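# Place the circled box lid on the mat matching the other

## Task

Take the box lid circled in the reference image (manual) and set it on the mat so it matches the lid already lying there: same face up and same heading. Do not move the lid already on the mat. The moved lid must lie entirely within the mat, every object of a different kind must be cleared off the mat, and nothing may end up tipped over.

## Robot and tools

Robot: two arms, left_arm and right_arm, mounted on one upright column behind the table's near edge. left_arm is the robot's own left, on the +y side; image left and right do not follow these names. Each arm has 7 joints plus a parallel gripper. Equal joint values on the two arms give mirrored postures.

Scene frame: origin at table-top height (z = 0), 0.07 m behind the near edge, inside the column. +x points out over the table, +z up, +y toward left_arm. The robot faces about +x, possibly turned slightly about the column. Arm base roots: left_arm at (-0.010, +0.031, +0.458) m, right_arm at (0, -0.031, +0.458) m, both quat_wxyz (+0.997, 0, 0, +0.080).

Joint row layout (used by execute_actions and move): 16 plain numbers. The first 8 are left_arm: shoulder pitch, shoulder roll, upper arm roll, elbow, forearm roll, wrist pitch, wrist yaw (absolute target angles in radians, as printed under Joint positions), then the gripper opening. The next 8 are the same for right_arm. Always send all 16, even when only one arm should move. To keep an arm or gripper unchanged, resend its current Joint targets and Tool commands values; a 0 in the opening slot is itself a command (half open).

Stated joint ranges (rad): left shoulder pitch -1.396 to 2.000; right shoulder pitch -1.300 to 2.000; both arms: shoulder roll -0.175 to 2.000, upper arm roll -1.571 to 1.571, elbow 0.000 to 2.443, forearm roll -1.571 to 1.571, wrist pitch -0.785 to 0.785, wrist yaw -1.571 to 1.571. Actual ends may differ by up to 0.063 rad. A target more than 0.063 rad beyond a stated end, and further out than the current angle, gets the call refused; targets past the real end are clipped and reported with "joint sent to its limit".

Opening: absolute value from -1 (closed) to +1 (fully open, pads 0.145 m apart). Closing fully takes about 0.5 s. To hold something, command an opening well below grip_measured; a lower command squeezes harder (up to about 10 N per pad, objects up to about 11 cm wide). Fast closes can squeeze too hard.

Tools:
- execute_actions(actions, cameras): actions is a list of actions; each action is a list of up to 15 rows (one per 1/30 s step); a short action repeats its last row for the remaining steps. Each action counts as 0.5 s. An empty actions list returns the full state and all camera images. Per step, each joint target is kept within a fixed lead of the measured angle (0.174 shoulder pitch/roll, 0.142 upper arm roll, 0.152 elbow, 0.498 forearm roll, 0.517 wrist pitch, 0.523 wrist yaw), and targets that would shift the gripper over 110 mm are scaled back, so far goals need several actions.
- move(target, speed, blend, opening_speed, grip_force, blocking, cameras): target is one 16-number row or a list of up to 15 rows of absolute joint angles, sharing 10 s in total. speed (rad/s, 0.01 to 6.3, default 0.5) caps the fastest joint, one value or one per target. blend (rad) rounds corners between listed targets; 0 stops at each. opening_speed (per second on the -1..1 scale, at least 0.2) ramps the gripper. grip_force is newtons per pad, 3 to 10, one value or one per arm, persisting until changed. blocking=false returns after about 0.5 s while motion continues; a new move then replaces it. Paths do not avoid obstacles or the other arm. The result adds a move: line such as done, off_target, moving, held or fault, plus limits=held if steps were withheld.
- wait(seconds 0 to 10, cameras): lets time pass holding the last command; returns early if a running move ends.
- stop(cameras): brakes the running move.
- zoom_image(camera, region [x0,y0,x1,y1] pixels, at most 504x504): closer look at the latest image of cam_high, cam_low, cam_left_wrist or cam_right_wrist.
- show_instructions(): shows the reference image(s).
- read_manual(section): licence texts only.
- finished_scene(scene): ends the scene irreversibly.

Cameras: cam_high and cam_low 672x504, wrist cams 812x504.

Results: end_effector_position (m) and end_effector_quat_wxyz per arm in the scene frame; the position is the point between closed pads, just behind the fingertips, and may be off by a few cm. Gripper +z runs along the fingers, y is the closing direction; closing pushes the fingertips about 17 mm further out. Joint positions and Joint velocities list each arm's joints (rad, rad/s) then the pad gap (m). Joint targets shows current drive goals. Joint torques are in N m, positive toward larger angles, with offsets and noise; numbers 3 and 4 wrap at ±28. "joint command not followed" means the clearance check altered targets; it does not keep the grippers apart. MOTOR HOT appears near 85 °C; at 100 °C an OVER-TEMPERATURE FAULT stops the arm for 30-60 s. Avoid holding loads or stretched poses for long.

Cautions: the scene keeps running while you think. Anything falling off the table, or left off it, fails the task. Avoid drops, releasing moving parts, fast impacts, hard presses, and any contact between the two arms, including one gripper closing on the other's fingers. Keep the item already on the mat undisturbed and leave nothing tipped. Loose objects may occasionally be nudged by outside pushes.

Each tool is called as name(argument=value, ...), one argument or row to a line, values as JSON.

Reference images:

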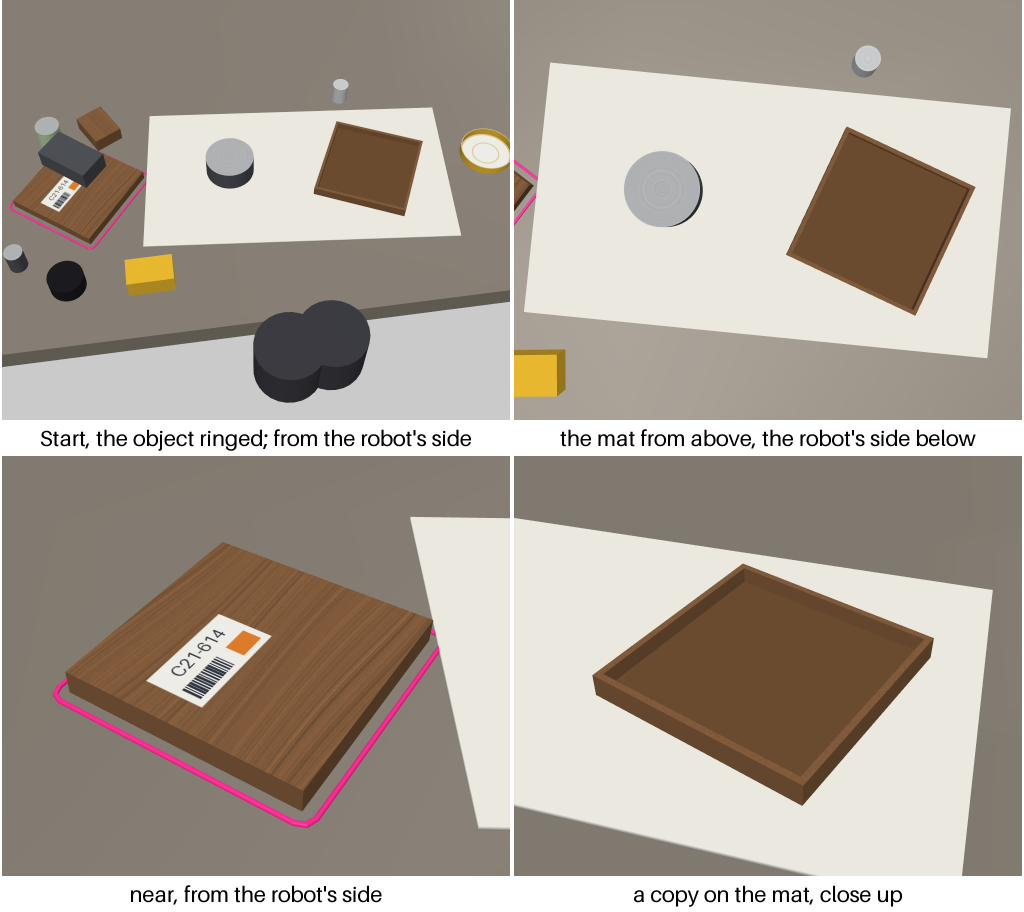

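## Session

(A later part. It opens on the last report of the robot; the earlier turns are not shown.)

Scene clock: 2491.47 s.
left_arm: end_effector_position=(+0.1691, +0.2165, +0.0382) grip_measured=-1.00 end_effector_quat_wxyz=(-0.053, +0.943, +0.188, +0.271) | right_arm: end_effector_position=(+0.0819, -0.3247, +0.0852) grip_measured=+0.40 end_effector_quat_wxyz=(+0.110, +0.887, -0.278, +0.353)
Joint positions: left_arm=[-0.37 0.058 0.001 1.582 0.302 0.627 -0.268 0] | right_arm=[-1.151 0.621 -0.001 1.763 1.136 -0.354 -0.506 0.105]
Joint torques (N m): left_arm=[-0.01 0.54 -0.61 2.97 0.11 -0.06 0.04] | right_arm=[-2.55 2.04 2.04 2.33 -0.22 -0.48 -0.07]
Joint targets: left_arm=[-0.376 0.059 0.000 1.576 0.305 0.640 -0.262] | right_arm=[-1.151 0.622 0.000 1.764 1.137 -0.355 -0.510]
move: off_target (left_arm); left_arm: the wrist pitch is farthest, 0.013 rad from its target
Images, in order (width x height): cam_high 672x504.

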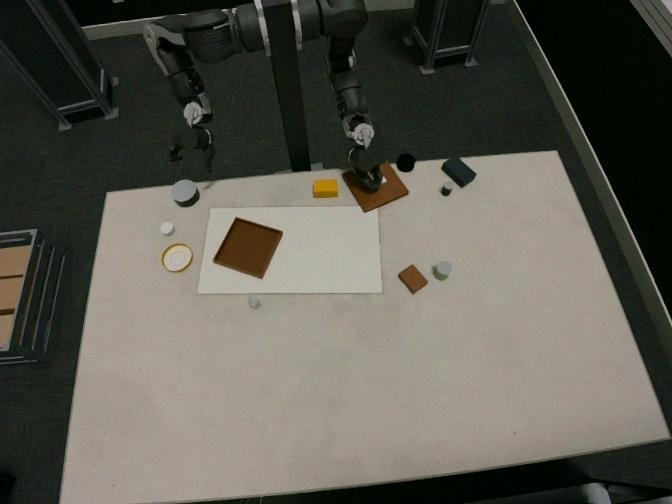

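move(
  target=[
    [-0.608,0.072,0,1.685,0.301,0.529,-0.238,-1,-1.151,0.622,0,1.764,1.137,-0.355,-0.510,0.4],
  ],
  speed=0.12,
  cameras=["cam_high"],
)

zoom_image(
  camera="cam_high",
  region=[320, 140, 480, 300],
)

Scene clock: 2542.07 s.
left_arm: end_effector_position=(+0.1110, +0.2084, +0.0361) grip_measured=-1.00 end_effector_quat_wxyz=(-0.054, +0.945, +0.187, +0.263) | right_arm: end_effector_position=(+0.0819, -0.3247, +0.0852) grip_measured=+0.40 end_effector_quat_wxyz=(+0.110, +0.887, -0.278, +0.353)
Joint positions: left_arm=[-0.603 0.071 0.001 1.69 0.3 0.518 -0.245 0] | right_arm=[-1.151 0.621 -0.001 1.763 1.136 -0.354 -0.506 0.105]
Joint torques (N m): left_arm=[-1.52 0.59 -0.55 3.02 0.06 -0.13 0.08] | right_arm=[-2.68 2.02 2.09 2.28 -0.24 -0.48 -0.09]
Joint targets: left_arm=[-0.608 0.072 0.000 1.685 0.301 0.529 -0.238] | right_arm=[-1.151 0.622 0.000 1.764 1.137 -0.355 -0.510]
move: off_target (left_arm); left_arm: the wrist pitch is farthest, 0.011 rad from its target
Images, in order (width x height): cam_high 672x504.

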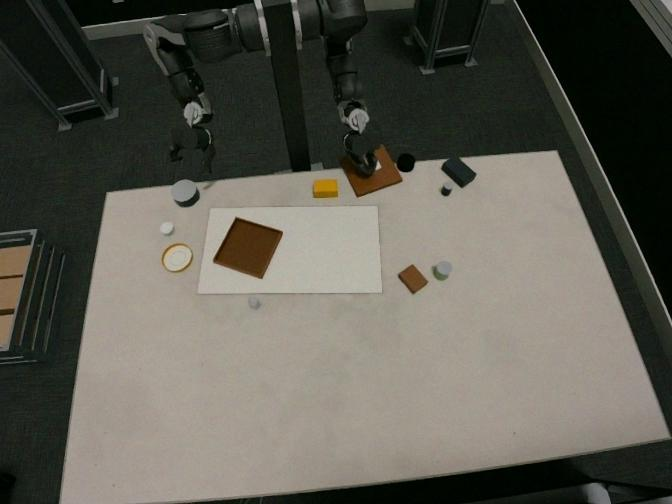

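Scaled by 3.150 from the camera's 672x504 image, which has a finer 960x720 frame.

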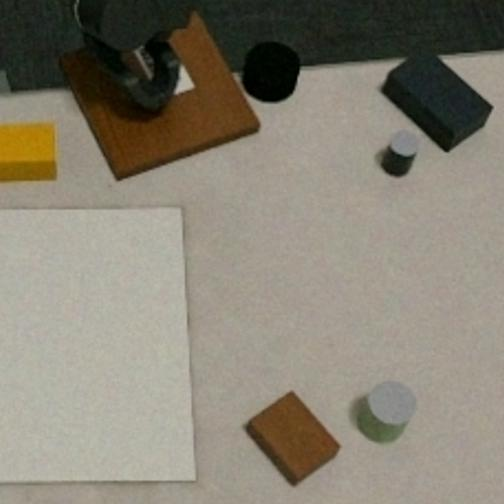

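move(
  target=[
    [-0.66,0.10,0,1.95,0.35,0.55,-0.25,-1,-1.151,0.622,0,1.764,1.137,-0.355,-0.510,0.4],
    [-0.9,0.08,0,2.0,0.2,0.4,-0.3,-1,-1.151,0.622,0,1.764,1.137,-0.355,-0.510,0.4],
    [-1.3,0.05,0,1.9,-0.6,0.2,-0.8,-1,-1.151,0.622,0,1.764,1.137,-0.355,-0.510,0.4],
    [-1.175,0.02,0,1.384,-1.45,-0.02,-1.1,-1,-1.151,0.622,0,1.764,1.137,-0.355,-0.510,0.4],
    [-0.668,0.020,0,0.648,-1.452,-0.018,-1.327,-0.22,-1.151,0.622,0,1.764,1.137,-0.355,-0.510,0.4],
  ],
  speed=[0.3,0.6,0.7,0.7,0.4],
  blend=[0.03,0.1,0.15,0.1,0],
  cameras=["cam_high","cam_left_wrist"],
)

zoom_image(
  camera="cam_high",
  region=[320, 110, 480, 270],
)

Scene clock: 2694.63 s.
left_arm: end_effector_position=(-0.0183, +0.1804, +0.0259) grip_measured=-0.22 end_effector_quat_wxyz=(-0.482, +0.633, -0.483, +0.366) | right_arm: end_effector_position=(+0.0819, -0.3247, +0.0852) grip_measured=+0.40 end_effector_quat_wxyz=(+0.110, +0.887, -0.278, +0.353)
Joint positions: left_arm=[-0.669 0.021 0.001 0.649 -1.451 -0.018 -1.319 0.059] | right_arm=[-1.151 0.621 -0.001 1.763 1.136 -0.354 -0.506 0.105]
Joint torques (N m): left_arm=[-4.05 -0.2 -0.58 0.17 0.03 -0.19 -0.85] | right_arm=[-2.6 2.07 2.14 2.39 -0.24 -0.48 -0.09]
Joint targets: left_arm=[-0.668 0.020 0.000 0.648 -1.452 -0.018 -1.327] | right_arm=[-1.151 0.622 0.000 1.764 1.137 -0.355 -0.510]
move: done
Images, in order (width x height): cam_high 672x504, cam_left_wrist 812x504.

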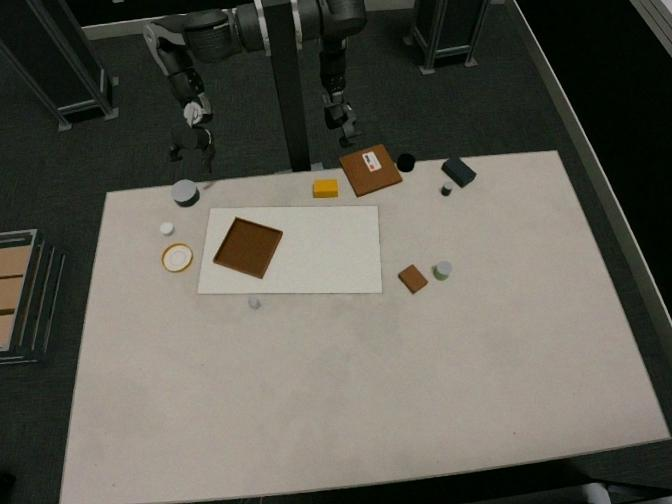

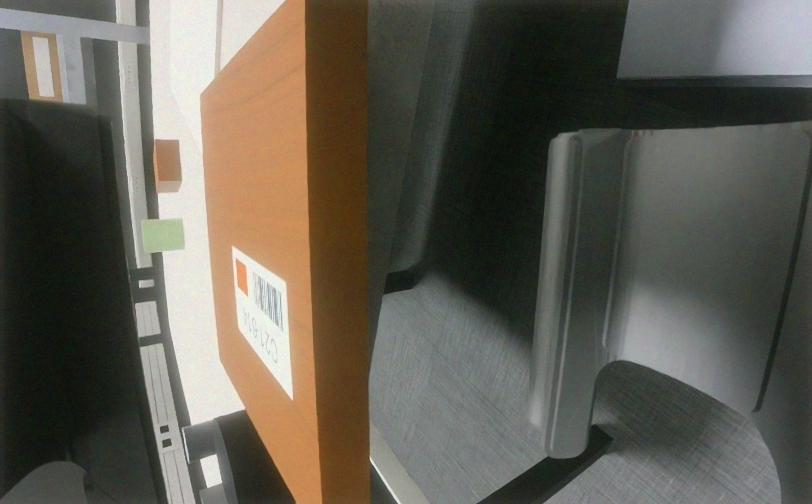

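Scaled by 3.150 from the camera's 672x504 image, which has a finer 960x720 frame.

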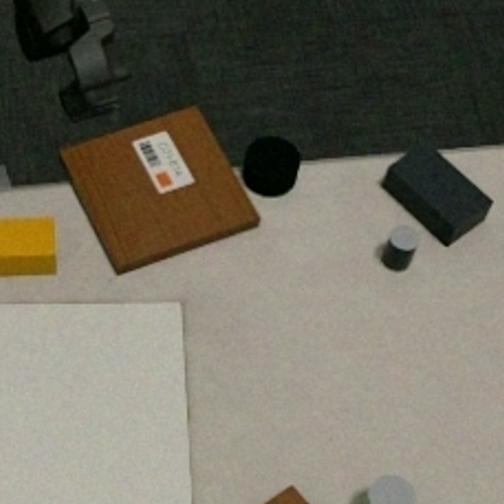

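move(
  target=[
    [-0.509,0.039,0,0.665,-1.442,-0.015,-1.150,-0.22,-1.151,0.622,0,1.764,1.137,-0.355,-0.510,0.4],
  ],
  speed=0.15,
  cameras=["cam_high","cam_left_wrist"],
)

zoom_image(
  camera="cam_high",
  region=[320, 110, 480, 270],
)

Scene clock: 2732.73 s.
left_arm: end_effector_position=(+0.0484, +0.1974, +0.0121) grip_measured=-0.22 end_effector_quat_wxyz=(-0.486, +0.629, -0.479, +0.373) | right_arm: end_effector_position=(+0.0819, -0.3247, +0.0852) grip_measured=+0.40 end_effector_quat_wxyz=(+0.110, +0.887, -0.278, +0.353)
Joint positions: left_arm=[-0.509 0.038 0.001 0.666 -1.443 -0.018 -1.16 0.059] | right_arm=[-1.151 0.621 -0.001 1.763 1.136 -0.354 -0.506 0.105]
Joint torques (N m): left_arm=[-2.7 0.46 -0.62 0.94 0.09 -0.11 -0.39] | right_arm=[-2.7 2.04 2.09 2.37 -0.23 -0.5 -0.08]
Joint targets: left_arm=[-0.509 0.039 0.000 0.665 -1.442 -0.015 -1.150] | right_arm=[-1.151 0.622 0.000 1.764 1.137 -0.355 -0.510]
move: done
Images, in order (width x height): cam_high 672x504, cam_left_wrist 812x504.

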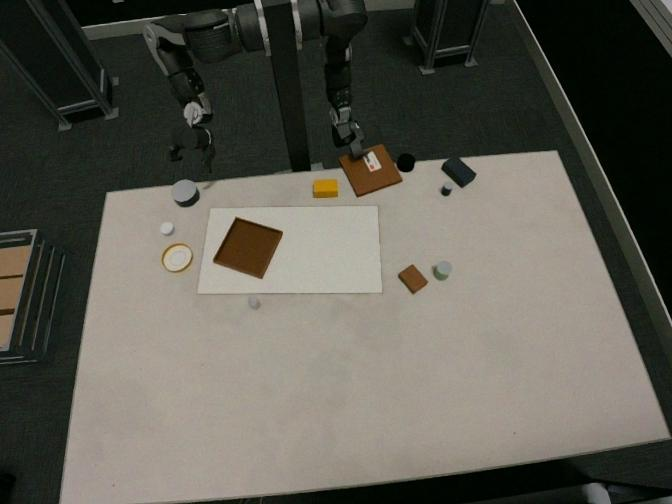

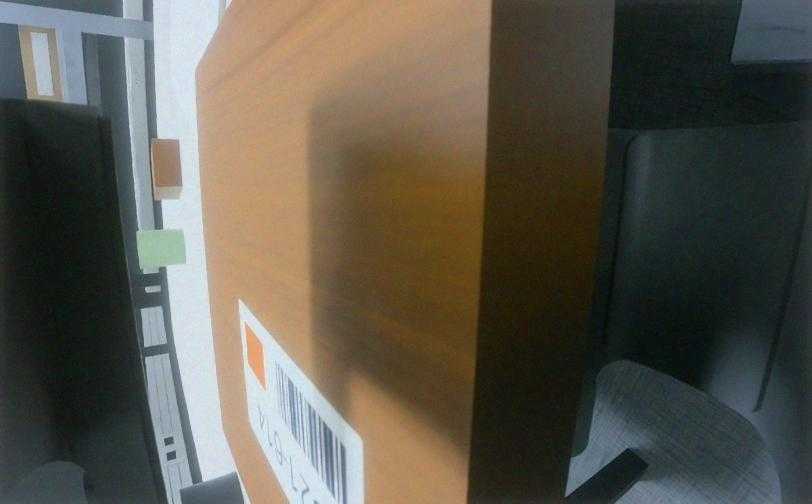

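Scaled by 3.150 from the camera's 672x504 image, which has a finer 960x720 frame.

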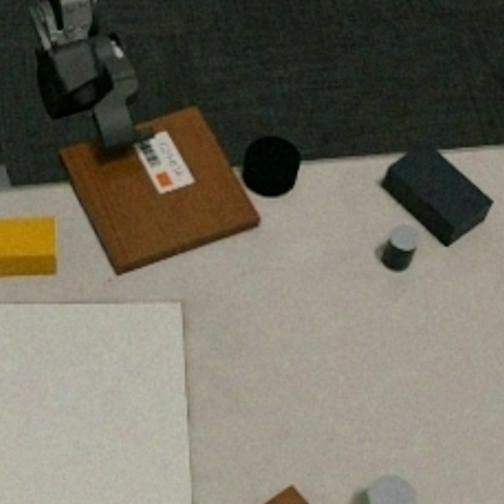

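move(
  target=[
    [-0.509,0.039,0,0.665,-1.442,-0.015,-1.150,-1,-1.151,0.622,0,1.764,1.137,-0.355,-0.510,0.4],
  ],
  speed=0.15,
  opening_speed=0.5,
  grip_force=10,
  cameras=["cam_high","cam_left_wrist"],
)

zoom_image(
  camera="cam_high",
  region=[320, 110, 480, 270],
)

Scene clock: 2741.57 s.
left_arm: end_effector_position=(+0.0494, +0.1979, +0.0136) grip_measured=-0.86 end_effector_quat_wxyz=(-0.490, +0.625, -0.479, +0.373) | right_arm: end_effector_position=(+0.0819, -0.3247, +0.0852) grip_measured=+0.40 end_effector_quat_wxyz=(+0.110, +0.887, -0.278, +0.353)
Joint positions: left_arm=[-0.509 0.039 0.001 0.669 -1.445 -0.011 -1.165 0.01] | right_arm=[-1.151 0.621 -0.001 1.763 1.136 -0.354 -0.506 0.105]
Joint torques (N m): left_arm=[-2.7 0.22 -0.5 0.23 0.14 -0.29 -0.25] | right_arm=[-2.78 1.94 2.03 2.32 -0.23 -0.49 -0.09]
Joint targets: left_arm=[-0.509 0.039 0.000 0.665 -1.442 -0.015 -1.150] | right_arm=[-1.151 0.622 0.000 1.764 1.137 -0.355 -0.510]
move: off_target (left_arm); left_arm: the wrist yaw is farthest, 0.015 rad from its target
Images, in order (width x height): cam_high 672x504, cam_left_wrist 812x504.

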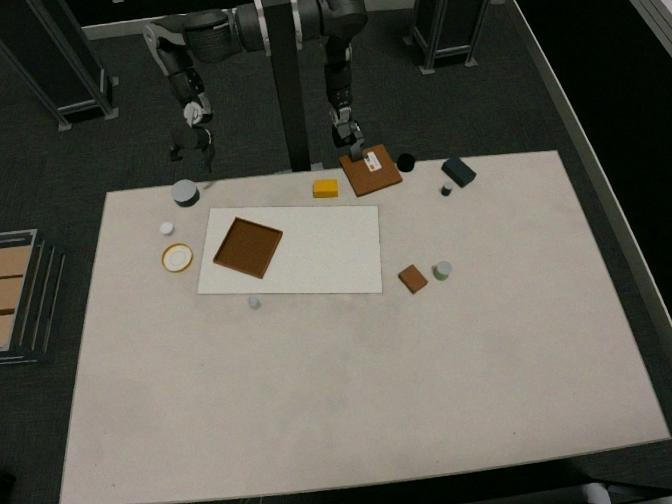

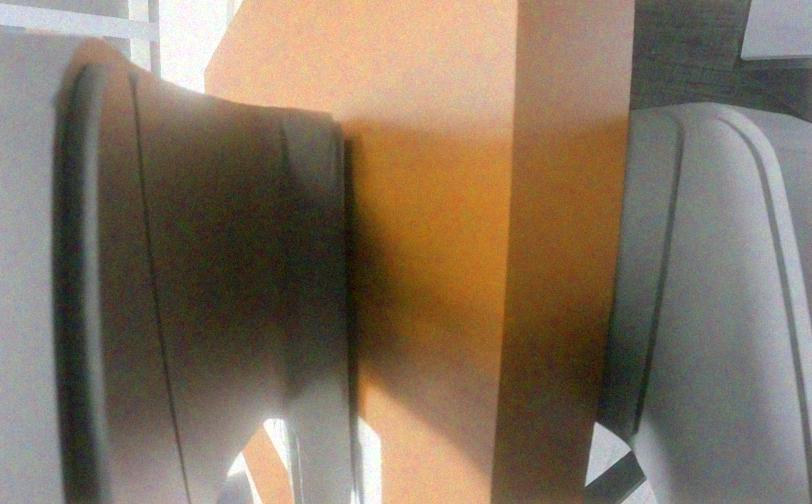

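Scaled by 3.150 from the camera's 672x504 image, which has a finer 960x720 frame.

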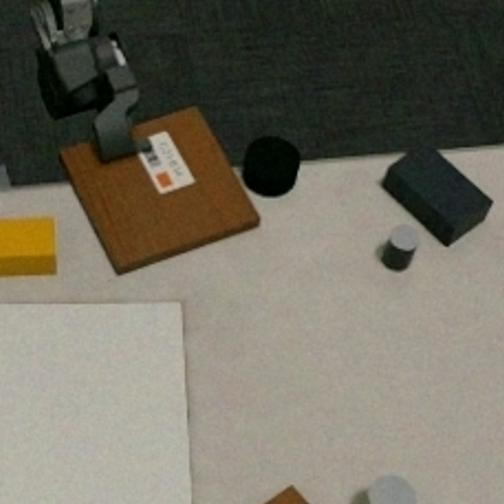

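move(
  target=[
    [-0.7365,0.045,0,1.1055,-1.437,0.02,-0.94,-1,-1.151,0.622,0,1.764,1.137,-0.355,-0.510,0.4],
    [-0.964,0.051,0,1.546,-1.431,0.058,-0.729,-1,-1.151,0.622,0,1.764,1.137,-0.355,-0.510,0.4],
  ],
  speed=0.25,
  blend=[0.05,0],
  cameras=["cam_high","cam_low","cam_left_wrist"],
)

zoom_image(
  camera="cam_low",
  region=[200, 130, 460, 325],
)

Scene clock: 2873.20 s.
left_arm: end_effector_position=(+0.0596, +0.1958, +0.1098) grip_measured=-0.94 end_effector_quat_wxyz=(-0.484, +0.631, -0.481, +0.370) | right_arm: end_effector_position=(+0.0819, -0.3247, +0.0852) grip_measured=+0.40 end_effector_quat_wxyz=(+0.110, +0.887, -0.278, +0.353)
Joint positions: left_arm=[-0.964 0.05 0.001 1.544 -1.431 0.055 -0.732 0.005] | right_arm=[-1.151 0.621 -0.001 1.763 1.136 -0.354 -0.506 0.105]
Joint torques (N m): left_arm=[-3.78 0.54 -0.5 3.19 0.06 -0.08 -0.58] | right_arm=[-2.65 2.04 2.09 2.32 -0.24 -0.48 -0.07]
Joint targets: left_arm=[-0.964 0.051 0.000 1.546 -1.431 0.058 -0.729] | right_arm=[-1.151 0.622 0.000 1.764 1.137 -0.355 -0.510]
move: done
Images, in order (width x height): cam_high 672x504, cam_low 672x504, cam_left_wrist 812x504.

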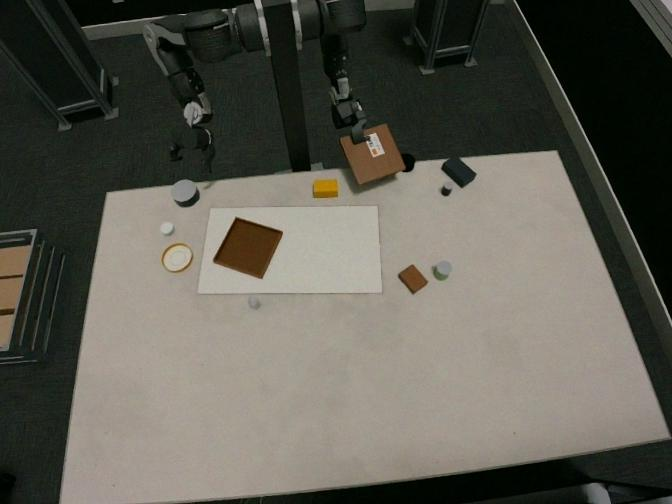

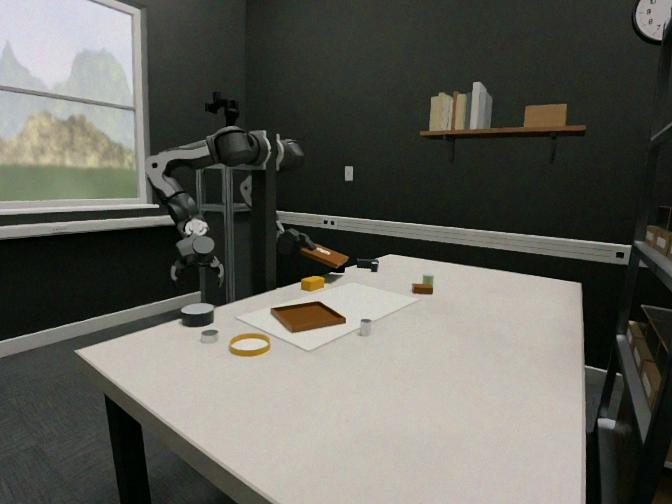

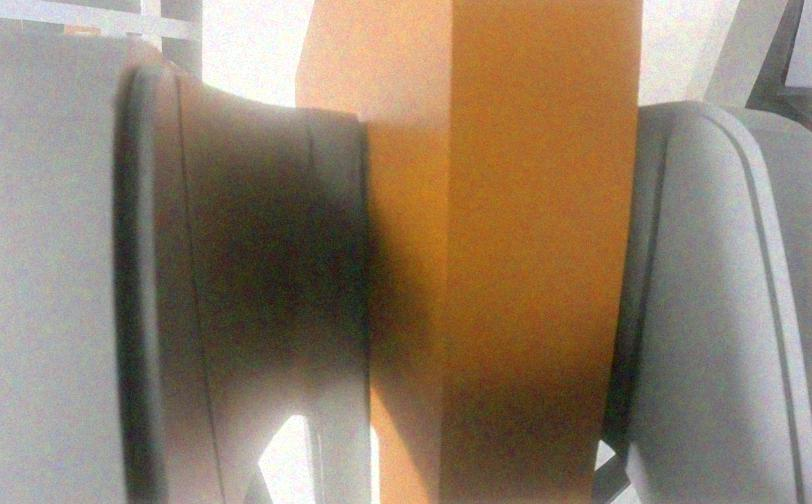

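Scaled by 1.938 from the camera's 672x504 image, which has a finer 960x720 frame.

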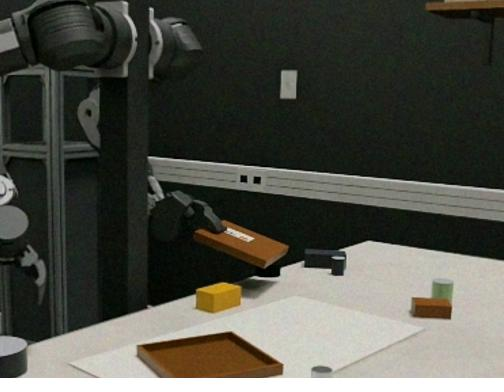

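move(
  target=[
    [-1.104,-0.034,0,2.211,-1.550,0.075,-0.204,-1,-1.151,0.622,0,1.764,1.137,-0.355,-0.510,0.4],
    [-0.750,-0.066,0,2.229,-0.839,0.127,0.112,-1,-1.151,0.622,0,1.764,1.137,-0.355,-0.510,0.4],
  ],
  speed=0.5,
  blend=0.1,
  cameras=["cam_high","cam_low","cam_left_wrist"],
)

Scene clock: 3007.53 s.
left_arm: end_effector_position=(+0.1893, +0.1913, +0.2330) grip_measured=-0.94 end_effector_quat_wxyz=(-0.293, +0.762, -0.224, +0.533) | right_arm: end_effector_position=(+0.0819, -0.3247, +0.0852) grip_measured=+0.40 end_effector_quat_wxyz=(+0.110, +0.887, -0.278, +0.353)
Joint positions: left_arm=[-0.751 -0.065 0.001 2.226 -0.84 0.128 0.107 0.005] | right_arm=[-1.151 0.621 -0.001 1.763 1.136 -0.354 -0.506 0.105]
Joint torques (N m): left_arm=[-0.44 -0.41 -0.92 5.61 0.11 -0.53 -0.39] | right_arm=[-2.62 2.04 2.04 2.37 -0.22 -0.47 -0.09]
Joint targets: left_arm=[-0.750 -0.066 0.000 2.229 -0.839 0.127 0.112] | right_arm=[-1.151 0.622 0.000 1.764 1.137 -0.355 -0.510]
move: done
Images, in order (width x height): cam_high 672x504, cam_low 672x504, cam_left_wrist 812x504.

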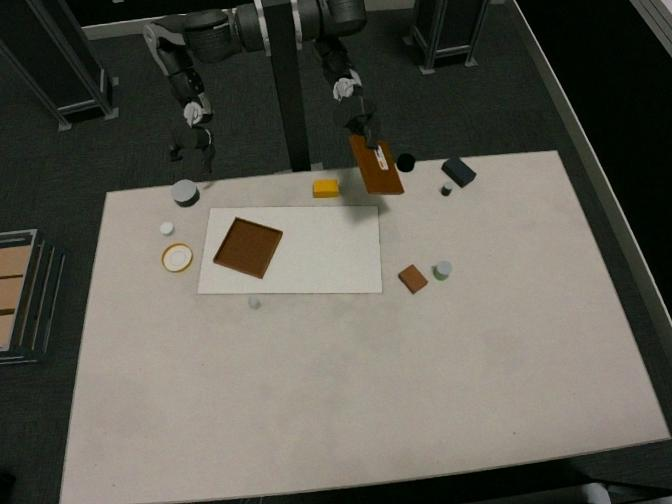

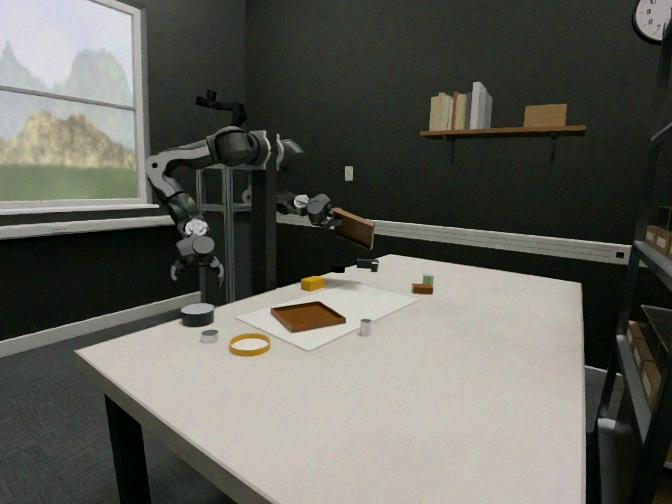

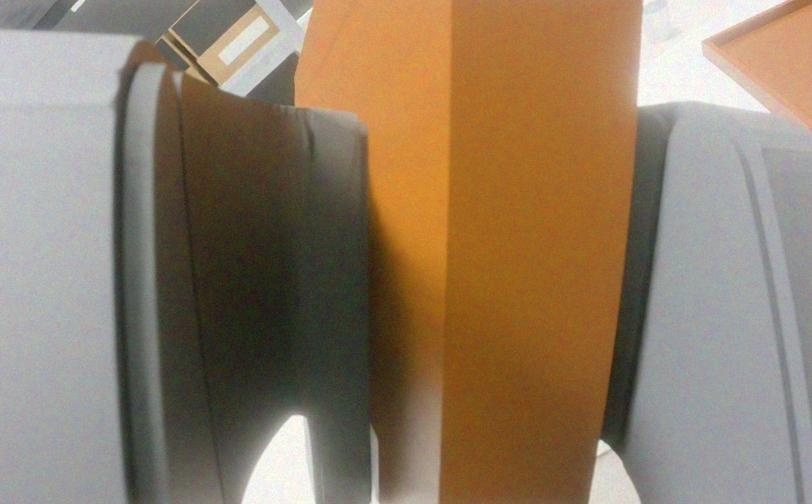

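move(
  target=[
    [-0.370,-0.113,0,2.044,-0.186,0.441,0.233,-1,-1.151,0.622,0,1.764,1.137,-0.355,-0.510,0.4],
    [-0.354,-0.06,0,1.933,0.66,0.513,-0.093,-1,-1.151,0.622,0,1.764,1.137,-0.355,-0.510,0.4],
  ],
  speed=0.6,
  blend=0.1,
  cameras=["cam_high","cam_low","cam_left_wrist"],
)

Scene clock: 3017.20 s.
left_arm: end_effector_position=(+0.2562, +0.1494, +0.1837) grip_measured=-0.94 end_effector_quat_wxyz=(+0.223, +0.799, +0.270, +0.489) | right_arm: end_effector_position=(+0.0819, -0.3247, +0.0852) grip_measured=+0.40 end_effector_quat_wxyz=(+0.110, +0.887, -0.278, +0.353)
Joint positions: left_arm=[-0.357 -0.061 0.001 1.935 0.657 0.514 -0.088 0.005] | right_arm=[-1.151 0.621 -0.001 1.763 1.136 -0.354 -0.506 0.105]
Joint torques (N m): left_arm=[2.68 -0.17 -1.05 4.33 0.29 -0.52 0.05] | right_arm=[-2.7 1.99 2.15 2.17 -0.24 -0.46 -0.06]
Joint targets: left_arm=[-0.354 -0.060 0.000 1.933 0.660 0.513 -0.093] | right_arm=[-1.151 0.622 0.000 1.764 1.137 -0.355 -0.510]
move: done
Images, in order (width x height): cam_high 672x504, cam_low 672x504, cam_left_wrist 812x504.

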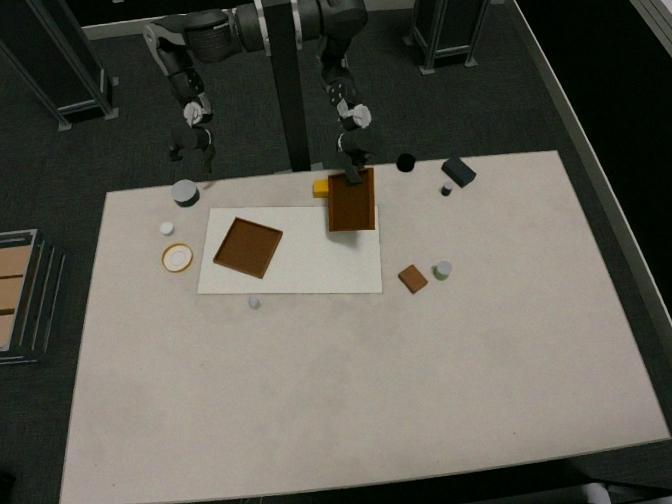

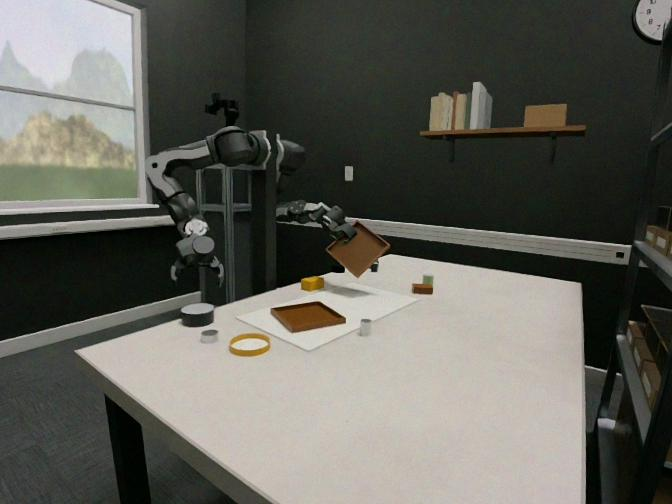

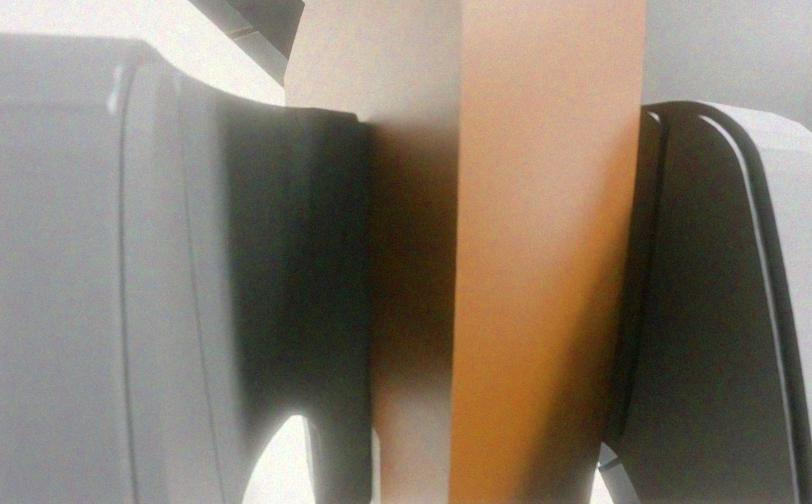

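move(
  target=[-0.338,-0.007,0,1.822,1.507,0.585,-0.420,-1,-1.151,0.622,0,1.764,1.137,-0.355,-0.510,0.4],
  speed=0.5,
  cameras=["cam_high","cam_low","cam_left_wrist"],
)

Scene clock: 3055.03 s.
left_arm: end_effector_position=(+0.2392, +0.1139, +0.1500) grip_measured=-0.94 end_effector_quat_wxyz=(+0.419, +0.727, +0.470, +0.273) | right_arm: end_effector_position=(+0.0819, -0.3247, +0.0852) grip_measured=+0.40 end_effector_quat_wxyz=(+0.110, +0.887, -0.278, +0.353)
Joint positions: left_arm=[-0.341 -0.008 0.001 1.824 1.502 0.583 -0.417 0.005] | right_arm=[-1.151 0.621 -0.001 1.763 1.136 -0.354 -0.506 0.105]
Joint torques (N m): left_arm=[2.52 -0.17 -0.83 4.26 0.41 -0.08 0.23] | right_arm=[-2.57 2.07 2.18 2.33 -0.24 -0.48 -0.1]
Joint targets: left_arm=[-0.338 -0.007 0.000 1.822 1.507 0.585 -0.420] | right_arm=[-1.151 0.622 0.000 1.764 1.137 -0.355 -0.510]
move: done
Images, in order (width x height): cam_high 672x504, cam_low 672x504, cam_left_wrist 812x504.

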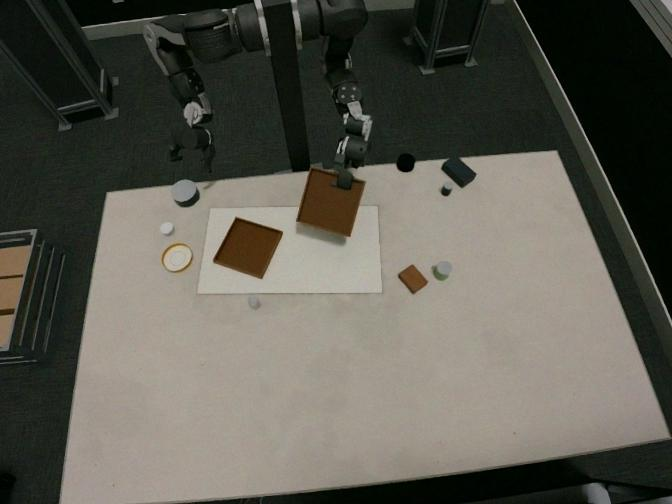

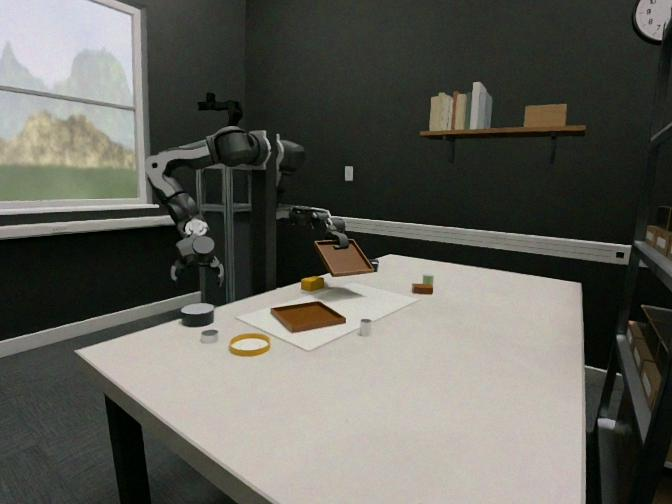

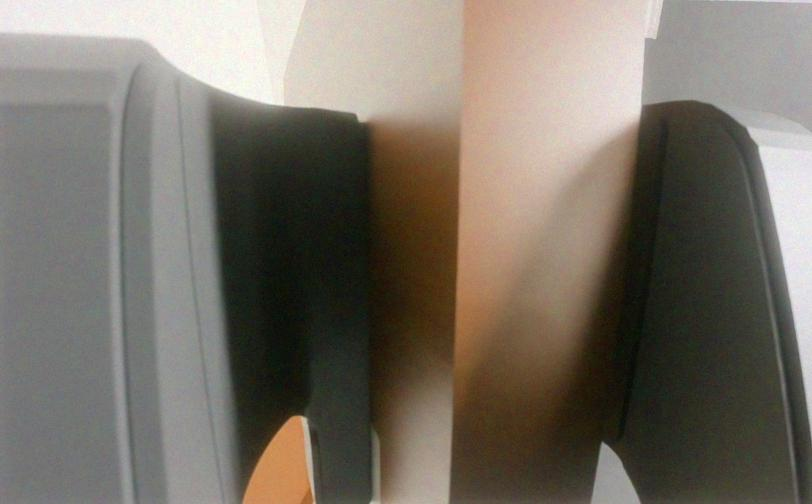

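move(
  target=[
    [-0.108,-0.091,0,1.404,1.305,0.547,-0.201,-1,-1.151,0.622,0,1.764,1.137,-0.355,-0.510,0.4],
    [-0.060,-0.079,0,1.213,1.239,0.504,-0.044,-1,-1.151,0.622,0,1.764,1.137,-0.355,-0.510,0.4],
  ],
  speed=[0.4,0.12],
  cameras=["cam_high","cam_low","cam_left_wrist"],
)

Scene clock: 3144.20 s.
left_arm: end_effector_position=(+0.2835, +0.0982, +0.0690) grip_measured=-0.94 end_effector_quat_wxyz=(+0.418, +0.729, +0.471, +0.268) | right_arm: end_effector_position=(+0.0819, -0.3247, +0.0852) grip_measured=+0.40 end_effector_quat_wxyz=(+0.110, +0.887, -0.278, +0.353)
Joint positions: left_arm=[-0.063 -0.08 0.001 1.216 1.239 0.506 -0.053 0.005] | right_arm=[-1.151 0.621 -0.001 1.763 1.136 -0.354 -0.506 0.105]
Joint torques (N m): left_arm=[4.15 -0.73 -1.1 3.56 0.25 -0.2 0.56] | right_arm=[-2.65 1.91 2.1 2.28 -0.23 -0.46 -0.08]
Joint targets: left_arm=[-0.060 -0.079 0.000 1.213 1.239 0.504 -0.044] | right_arm=[-1.151 0.622 0.000 1.764 1.137 -0.355 -0.510]
move: done
Images, in order (width x height): cam_high 672x504, cam_low 672x504, cam_left_wrist 812x504.

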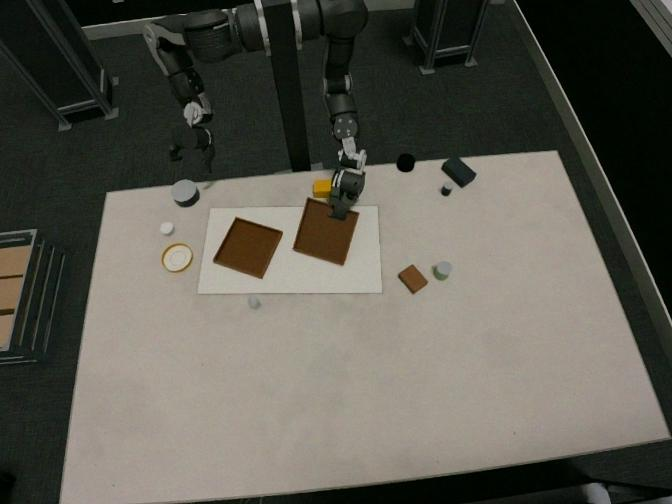

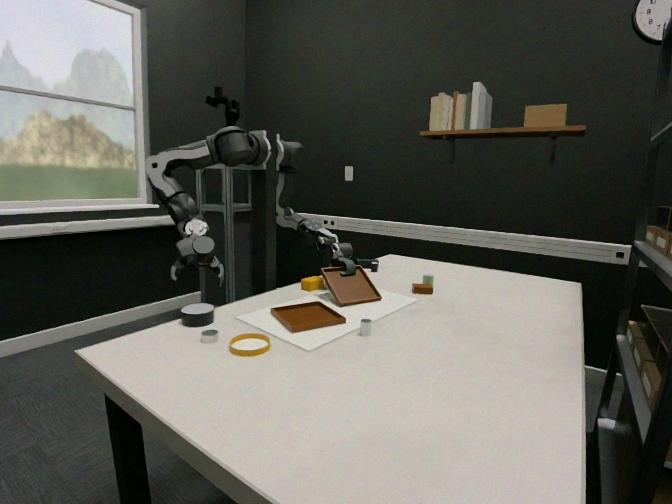

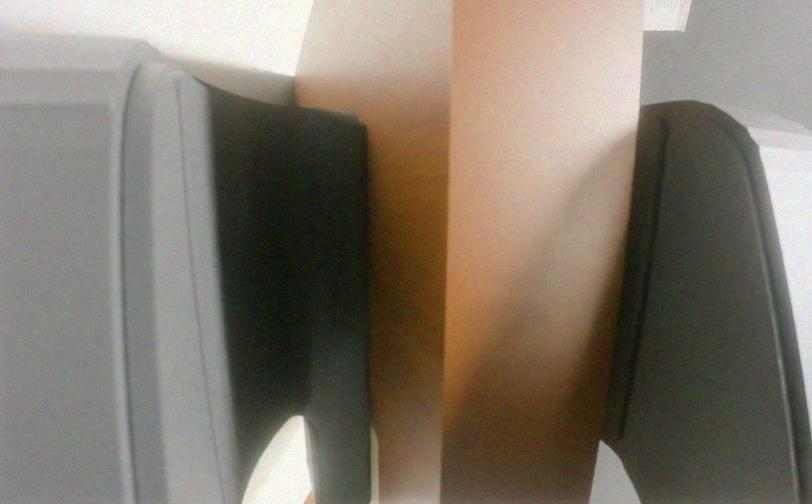

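move(
  target=[
    [-0.060,-0.079,0,1.213,1.239,0.504,-0.044,-0.577,-1.151,0.622,0,1.764,1.137,-0.355,-0.510,0.4],
    [-0.045,-0.037,0,1.012,1.182,0.454,0.161,-0.577,-1.151,0.622,0,1.764,1.137,-0.355,-0.510,0.4],
  ],
  speed=[0.15,0.12],
  opening_speed=0.3,
  cameras=["cam_high","cam_low","cam_left_wrist"],
)

Scene clock: 3187.83 s.
left_arm: end_effector_position=(+0.2652, +0.1064, +0.0325) grip_measured=-0.58 end_effector_quat_wxyz=(+0.417, +0.730, +0.471, +0.268) | right_arm: end_effector_position=(+0.0819, -0.3247, +0.0852) grip_measured=+0.40 end_effector_quat_wxyz=(+0.110, +0.887, -0.278, +0.353)
Joint positions: left_arm=[-0.048 -0.038 0.001 1.014 1.182 0.457 0.15 0.032] | right_arm=[-1.151 0.621 -0.001 1.763 1.136 -0.354 -0.506 0.105]
Joint torques (N m): left_arm=[3.92 -0.46 -0.87 3.47 0.25 -0.23 0.62] | right_arm=[-2.52 1.99 2.06 2.36 -0.24 -0.48 -0.08]
Joint targets: left_arm=[-0.045 -0.037 0.000 1.012 1.182 0.454 0.161] | right_arm=[-1.151 0.622 0.000 1.764 1.137 -0.355 -0.510]
move: off_target (left_arm); left_arm: the wrist yaw is farthest, 0.011 rad from its target
Images, in order (width x height): cam_high 672x504, cam_low 672x504, cam_left_wrist 812x504.

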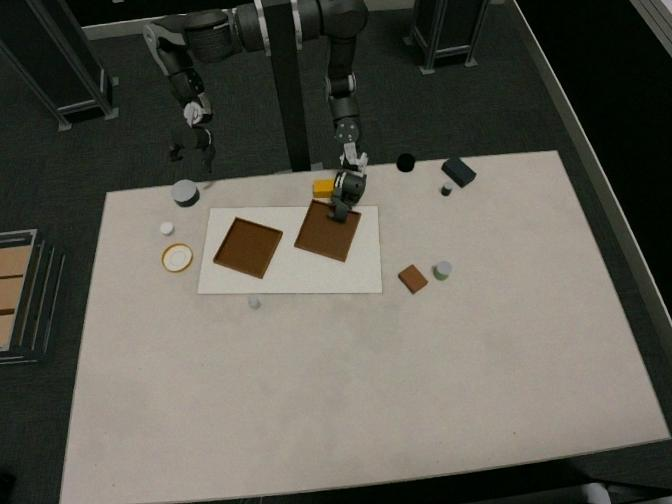

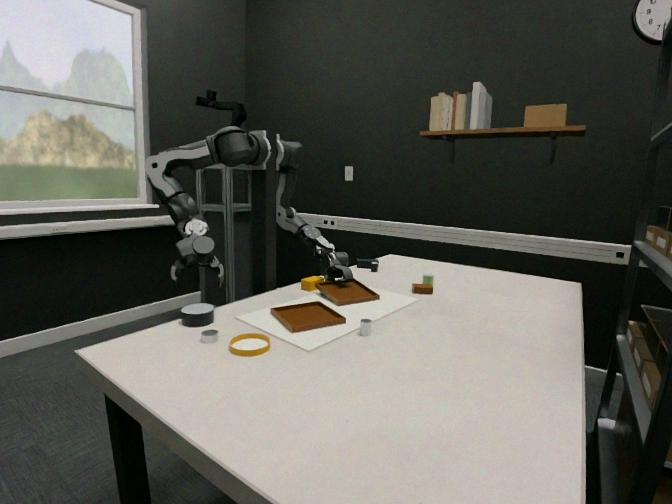

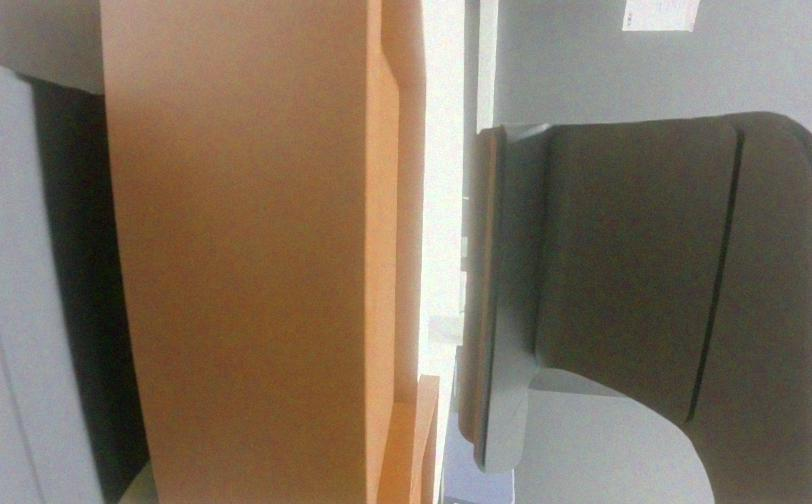

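move(
  target=[
    [-0.183,0.027,0,1.136,1.227,0.479,0.187,-0.577,-1.151,0.622,0,1.764,1.137,-0.355,-0.510,0.4],
    [-0.381,0.098,0,1.532,1.404,0.533,-0.030,-0.577,-1.151,0.622,0,1.764,1.137,-0.355,-0.510,0.4],
    [-0.9,0.1,0,2.0,0.9,0.4,-0.2,-0.577,-1.151,0.622,0,1.764,1.137,-0.355,-0.510,0.4],
  ],
  speed=[0.1,0.4,0.6],
  blend=[0.02,0.1,0],
  cameras=["cam_high","cam_low"],
)

Scene clock: 3209.80 s.
left_arm: end_effector_position=(+0.0914, +0.1529, +0.0972) grip_measured=-0.58 end_effector_quat_wxyz=(+0.175, +0.862, +0.374, +0.292) | right_arm: end_effector_position=(+0.0819, -0.3247, +0.0852) grip_measured=+0.40 end_effector_quat_wxyz=(+0.110, +0.887, -0.278, +0.353)
Joint positions: left_arm=[-0.902 0.099 0.001 1.998 0.901 0.402 -0.19 0.032] | right_arm=[-1.151 0.621 -0.001 1.763 1.136 -0.354 -0.506 0.105]
Joint torques (N m): left_arm=[-1.78 0.54 -0.42 4.57 0.1 -0.41 -0.12] | right_arm=[-2.62 1.96 2.07 2.33 -0.23 -0.48 -0.09]
Joint targets: left_arm=[-0.900 0.100 0.000 2.000 0.900 0.400 -0.200] | right_arm=[-1.151 0.622 0.000 1.764 1.137 -0.355 -0.510]
move: done
Images, in order (width x height): cam_high 672x504, cam_low 672x504.

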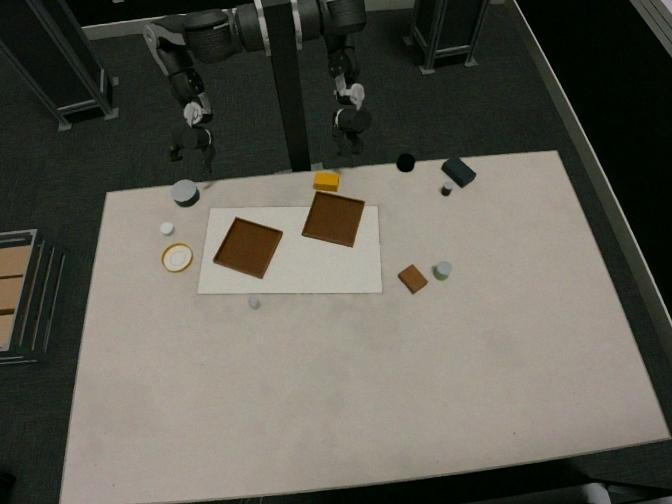

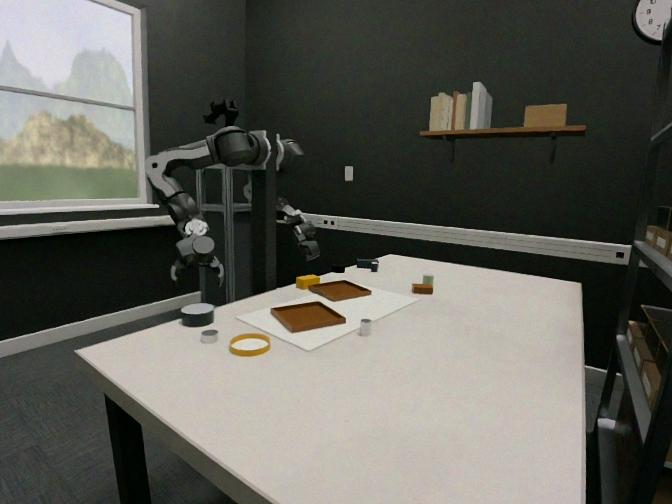

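zoom_image(
  camera="cam_high",
  region=[190, 160, 400, 310],
)

Scaled by 2.400 from the camera's 672x504 image, which has a finer 960x720 frame.

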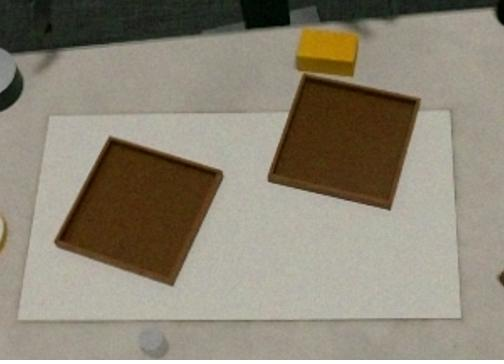

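move(
  target=[
    [-0.053,0.043,-0.3,1.434,1.536,0.292,-0.576,-1,-1.151,0.622,0,1.764,1.137,-0.355,-0.510,0.4],
    [0.024,0.013,-0.3,1.094,1.455,0.273,-0.308,-1,-1.151,0.622,0,1.764,1.137,-0.355,-0.510,0.4],
    [0.243,-0.068,-0.3,0.825,1.439,0.256,-0.273,-1,-1.151,0.622,0,1.764,1.137,-0.355,-0.510,0.4],
    [0.539,-0.156,-0.3,0.372,1.433,0.221,-0.127,-1,-1.151,0.622,0,1.764,1.137,-0.355,-0.510,0.4],
  ],
  speed=[0.6,0.3,0.2,0.14],
  blend=[0.03,0.03,0.03,0],
  grip_force=10,
  cameras=["cam_high","cam_low"],
)

Scene clock: 3505.00 s.
left_arm: end_effector_position=(+0.3603, +0.0594, +0.0257) grip_measured=-1.00 end_effector_quat_wxyz=(+0.320, +0.780, +0.499, +0.203) | right_arm: end_effector_position=(+0.0819, -0.3247, +0.0852) grip_measured=+0.40 end_effector_quat_wxyz=(+0.110, +0.887, -0.278, +0.353)
Joint positions: left_arm=[0.537 -0.155 -0.299 0.375 1.434 0.223 -0.136 0] | right_arm=[-1.151 0.621 -0.001 1.763 1.136 -0.354 -0.506 0.105]
Joint torques (N m): left_arm=[7.77 -2.33 -0.62 3.11 0.08 -0.23 0.5] | right_arm=[-2.57 1.91 2.13 2.35 -0.23 -0.49 -0.07]
Joint targets: left_arm=[0.539 -0.156 -0.300 0.372 1.433 0.221 -0.127] | right_arm=[-1.151 0.622 0.000 1.764 1.137 -0.355 -0.510]
move: done
Images, in order (width x height): cam_high 672x504, cam_low 672x504.

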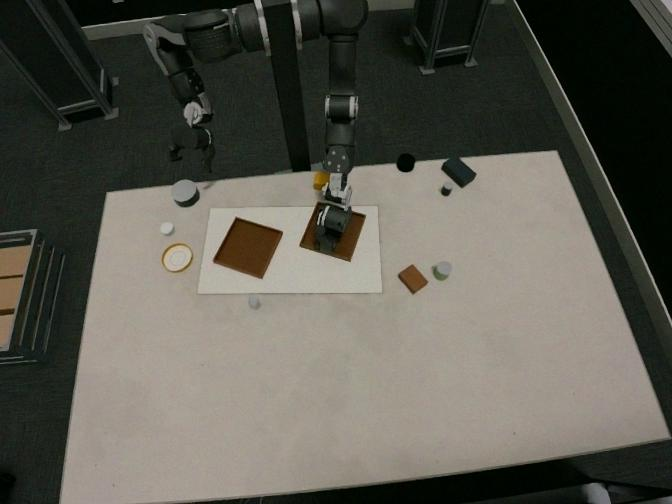

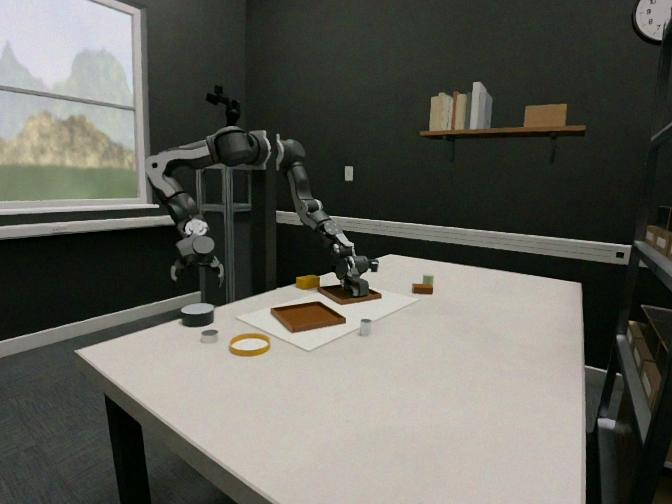

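zoom_image(
  camera="cam_high",
  region=[190, 160, 400, 310],
)

Scaled by 2.400 from the camera's 672x504 image, which has a finer 960x720 frame.

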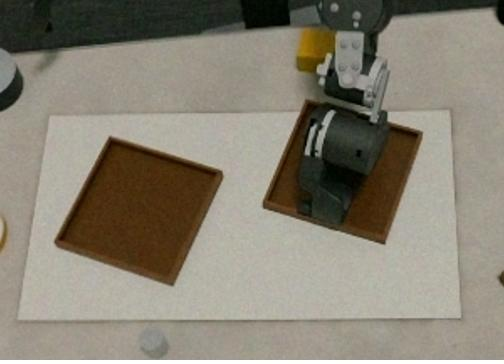

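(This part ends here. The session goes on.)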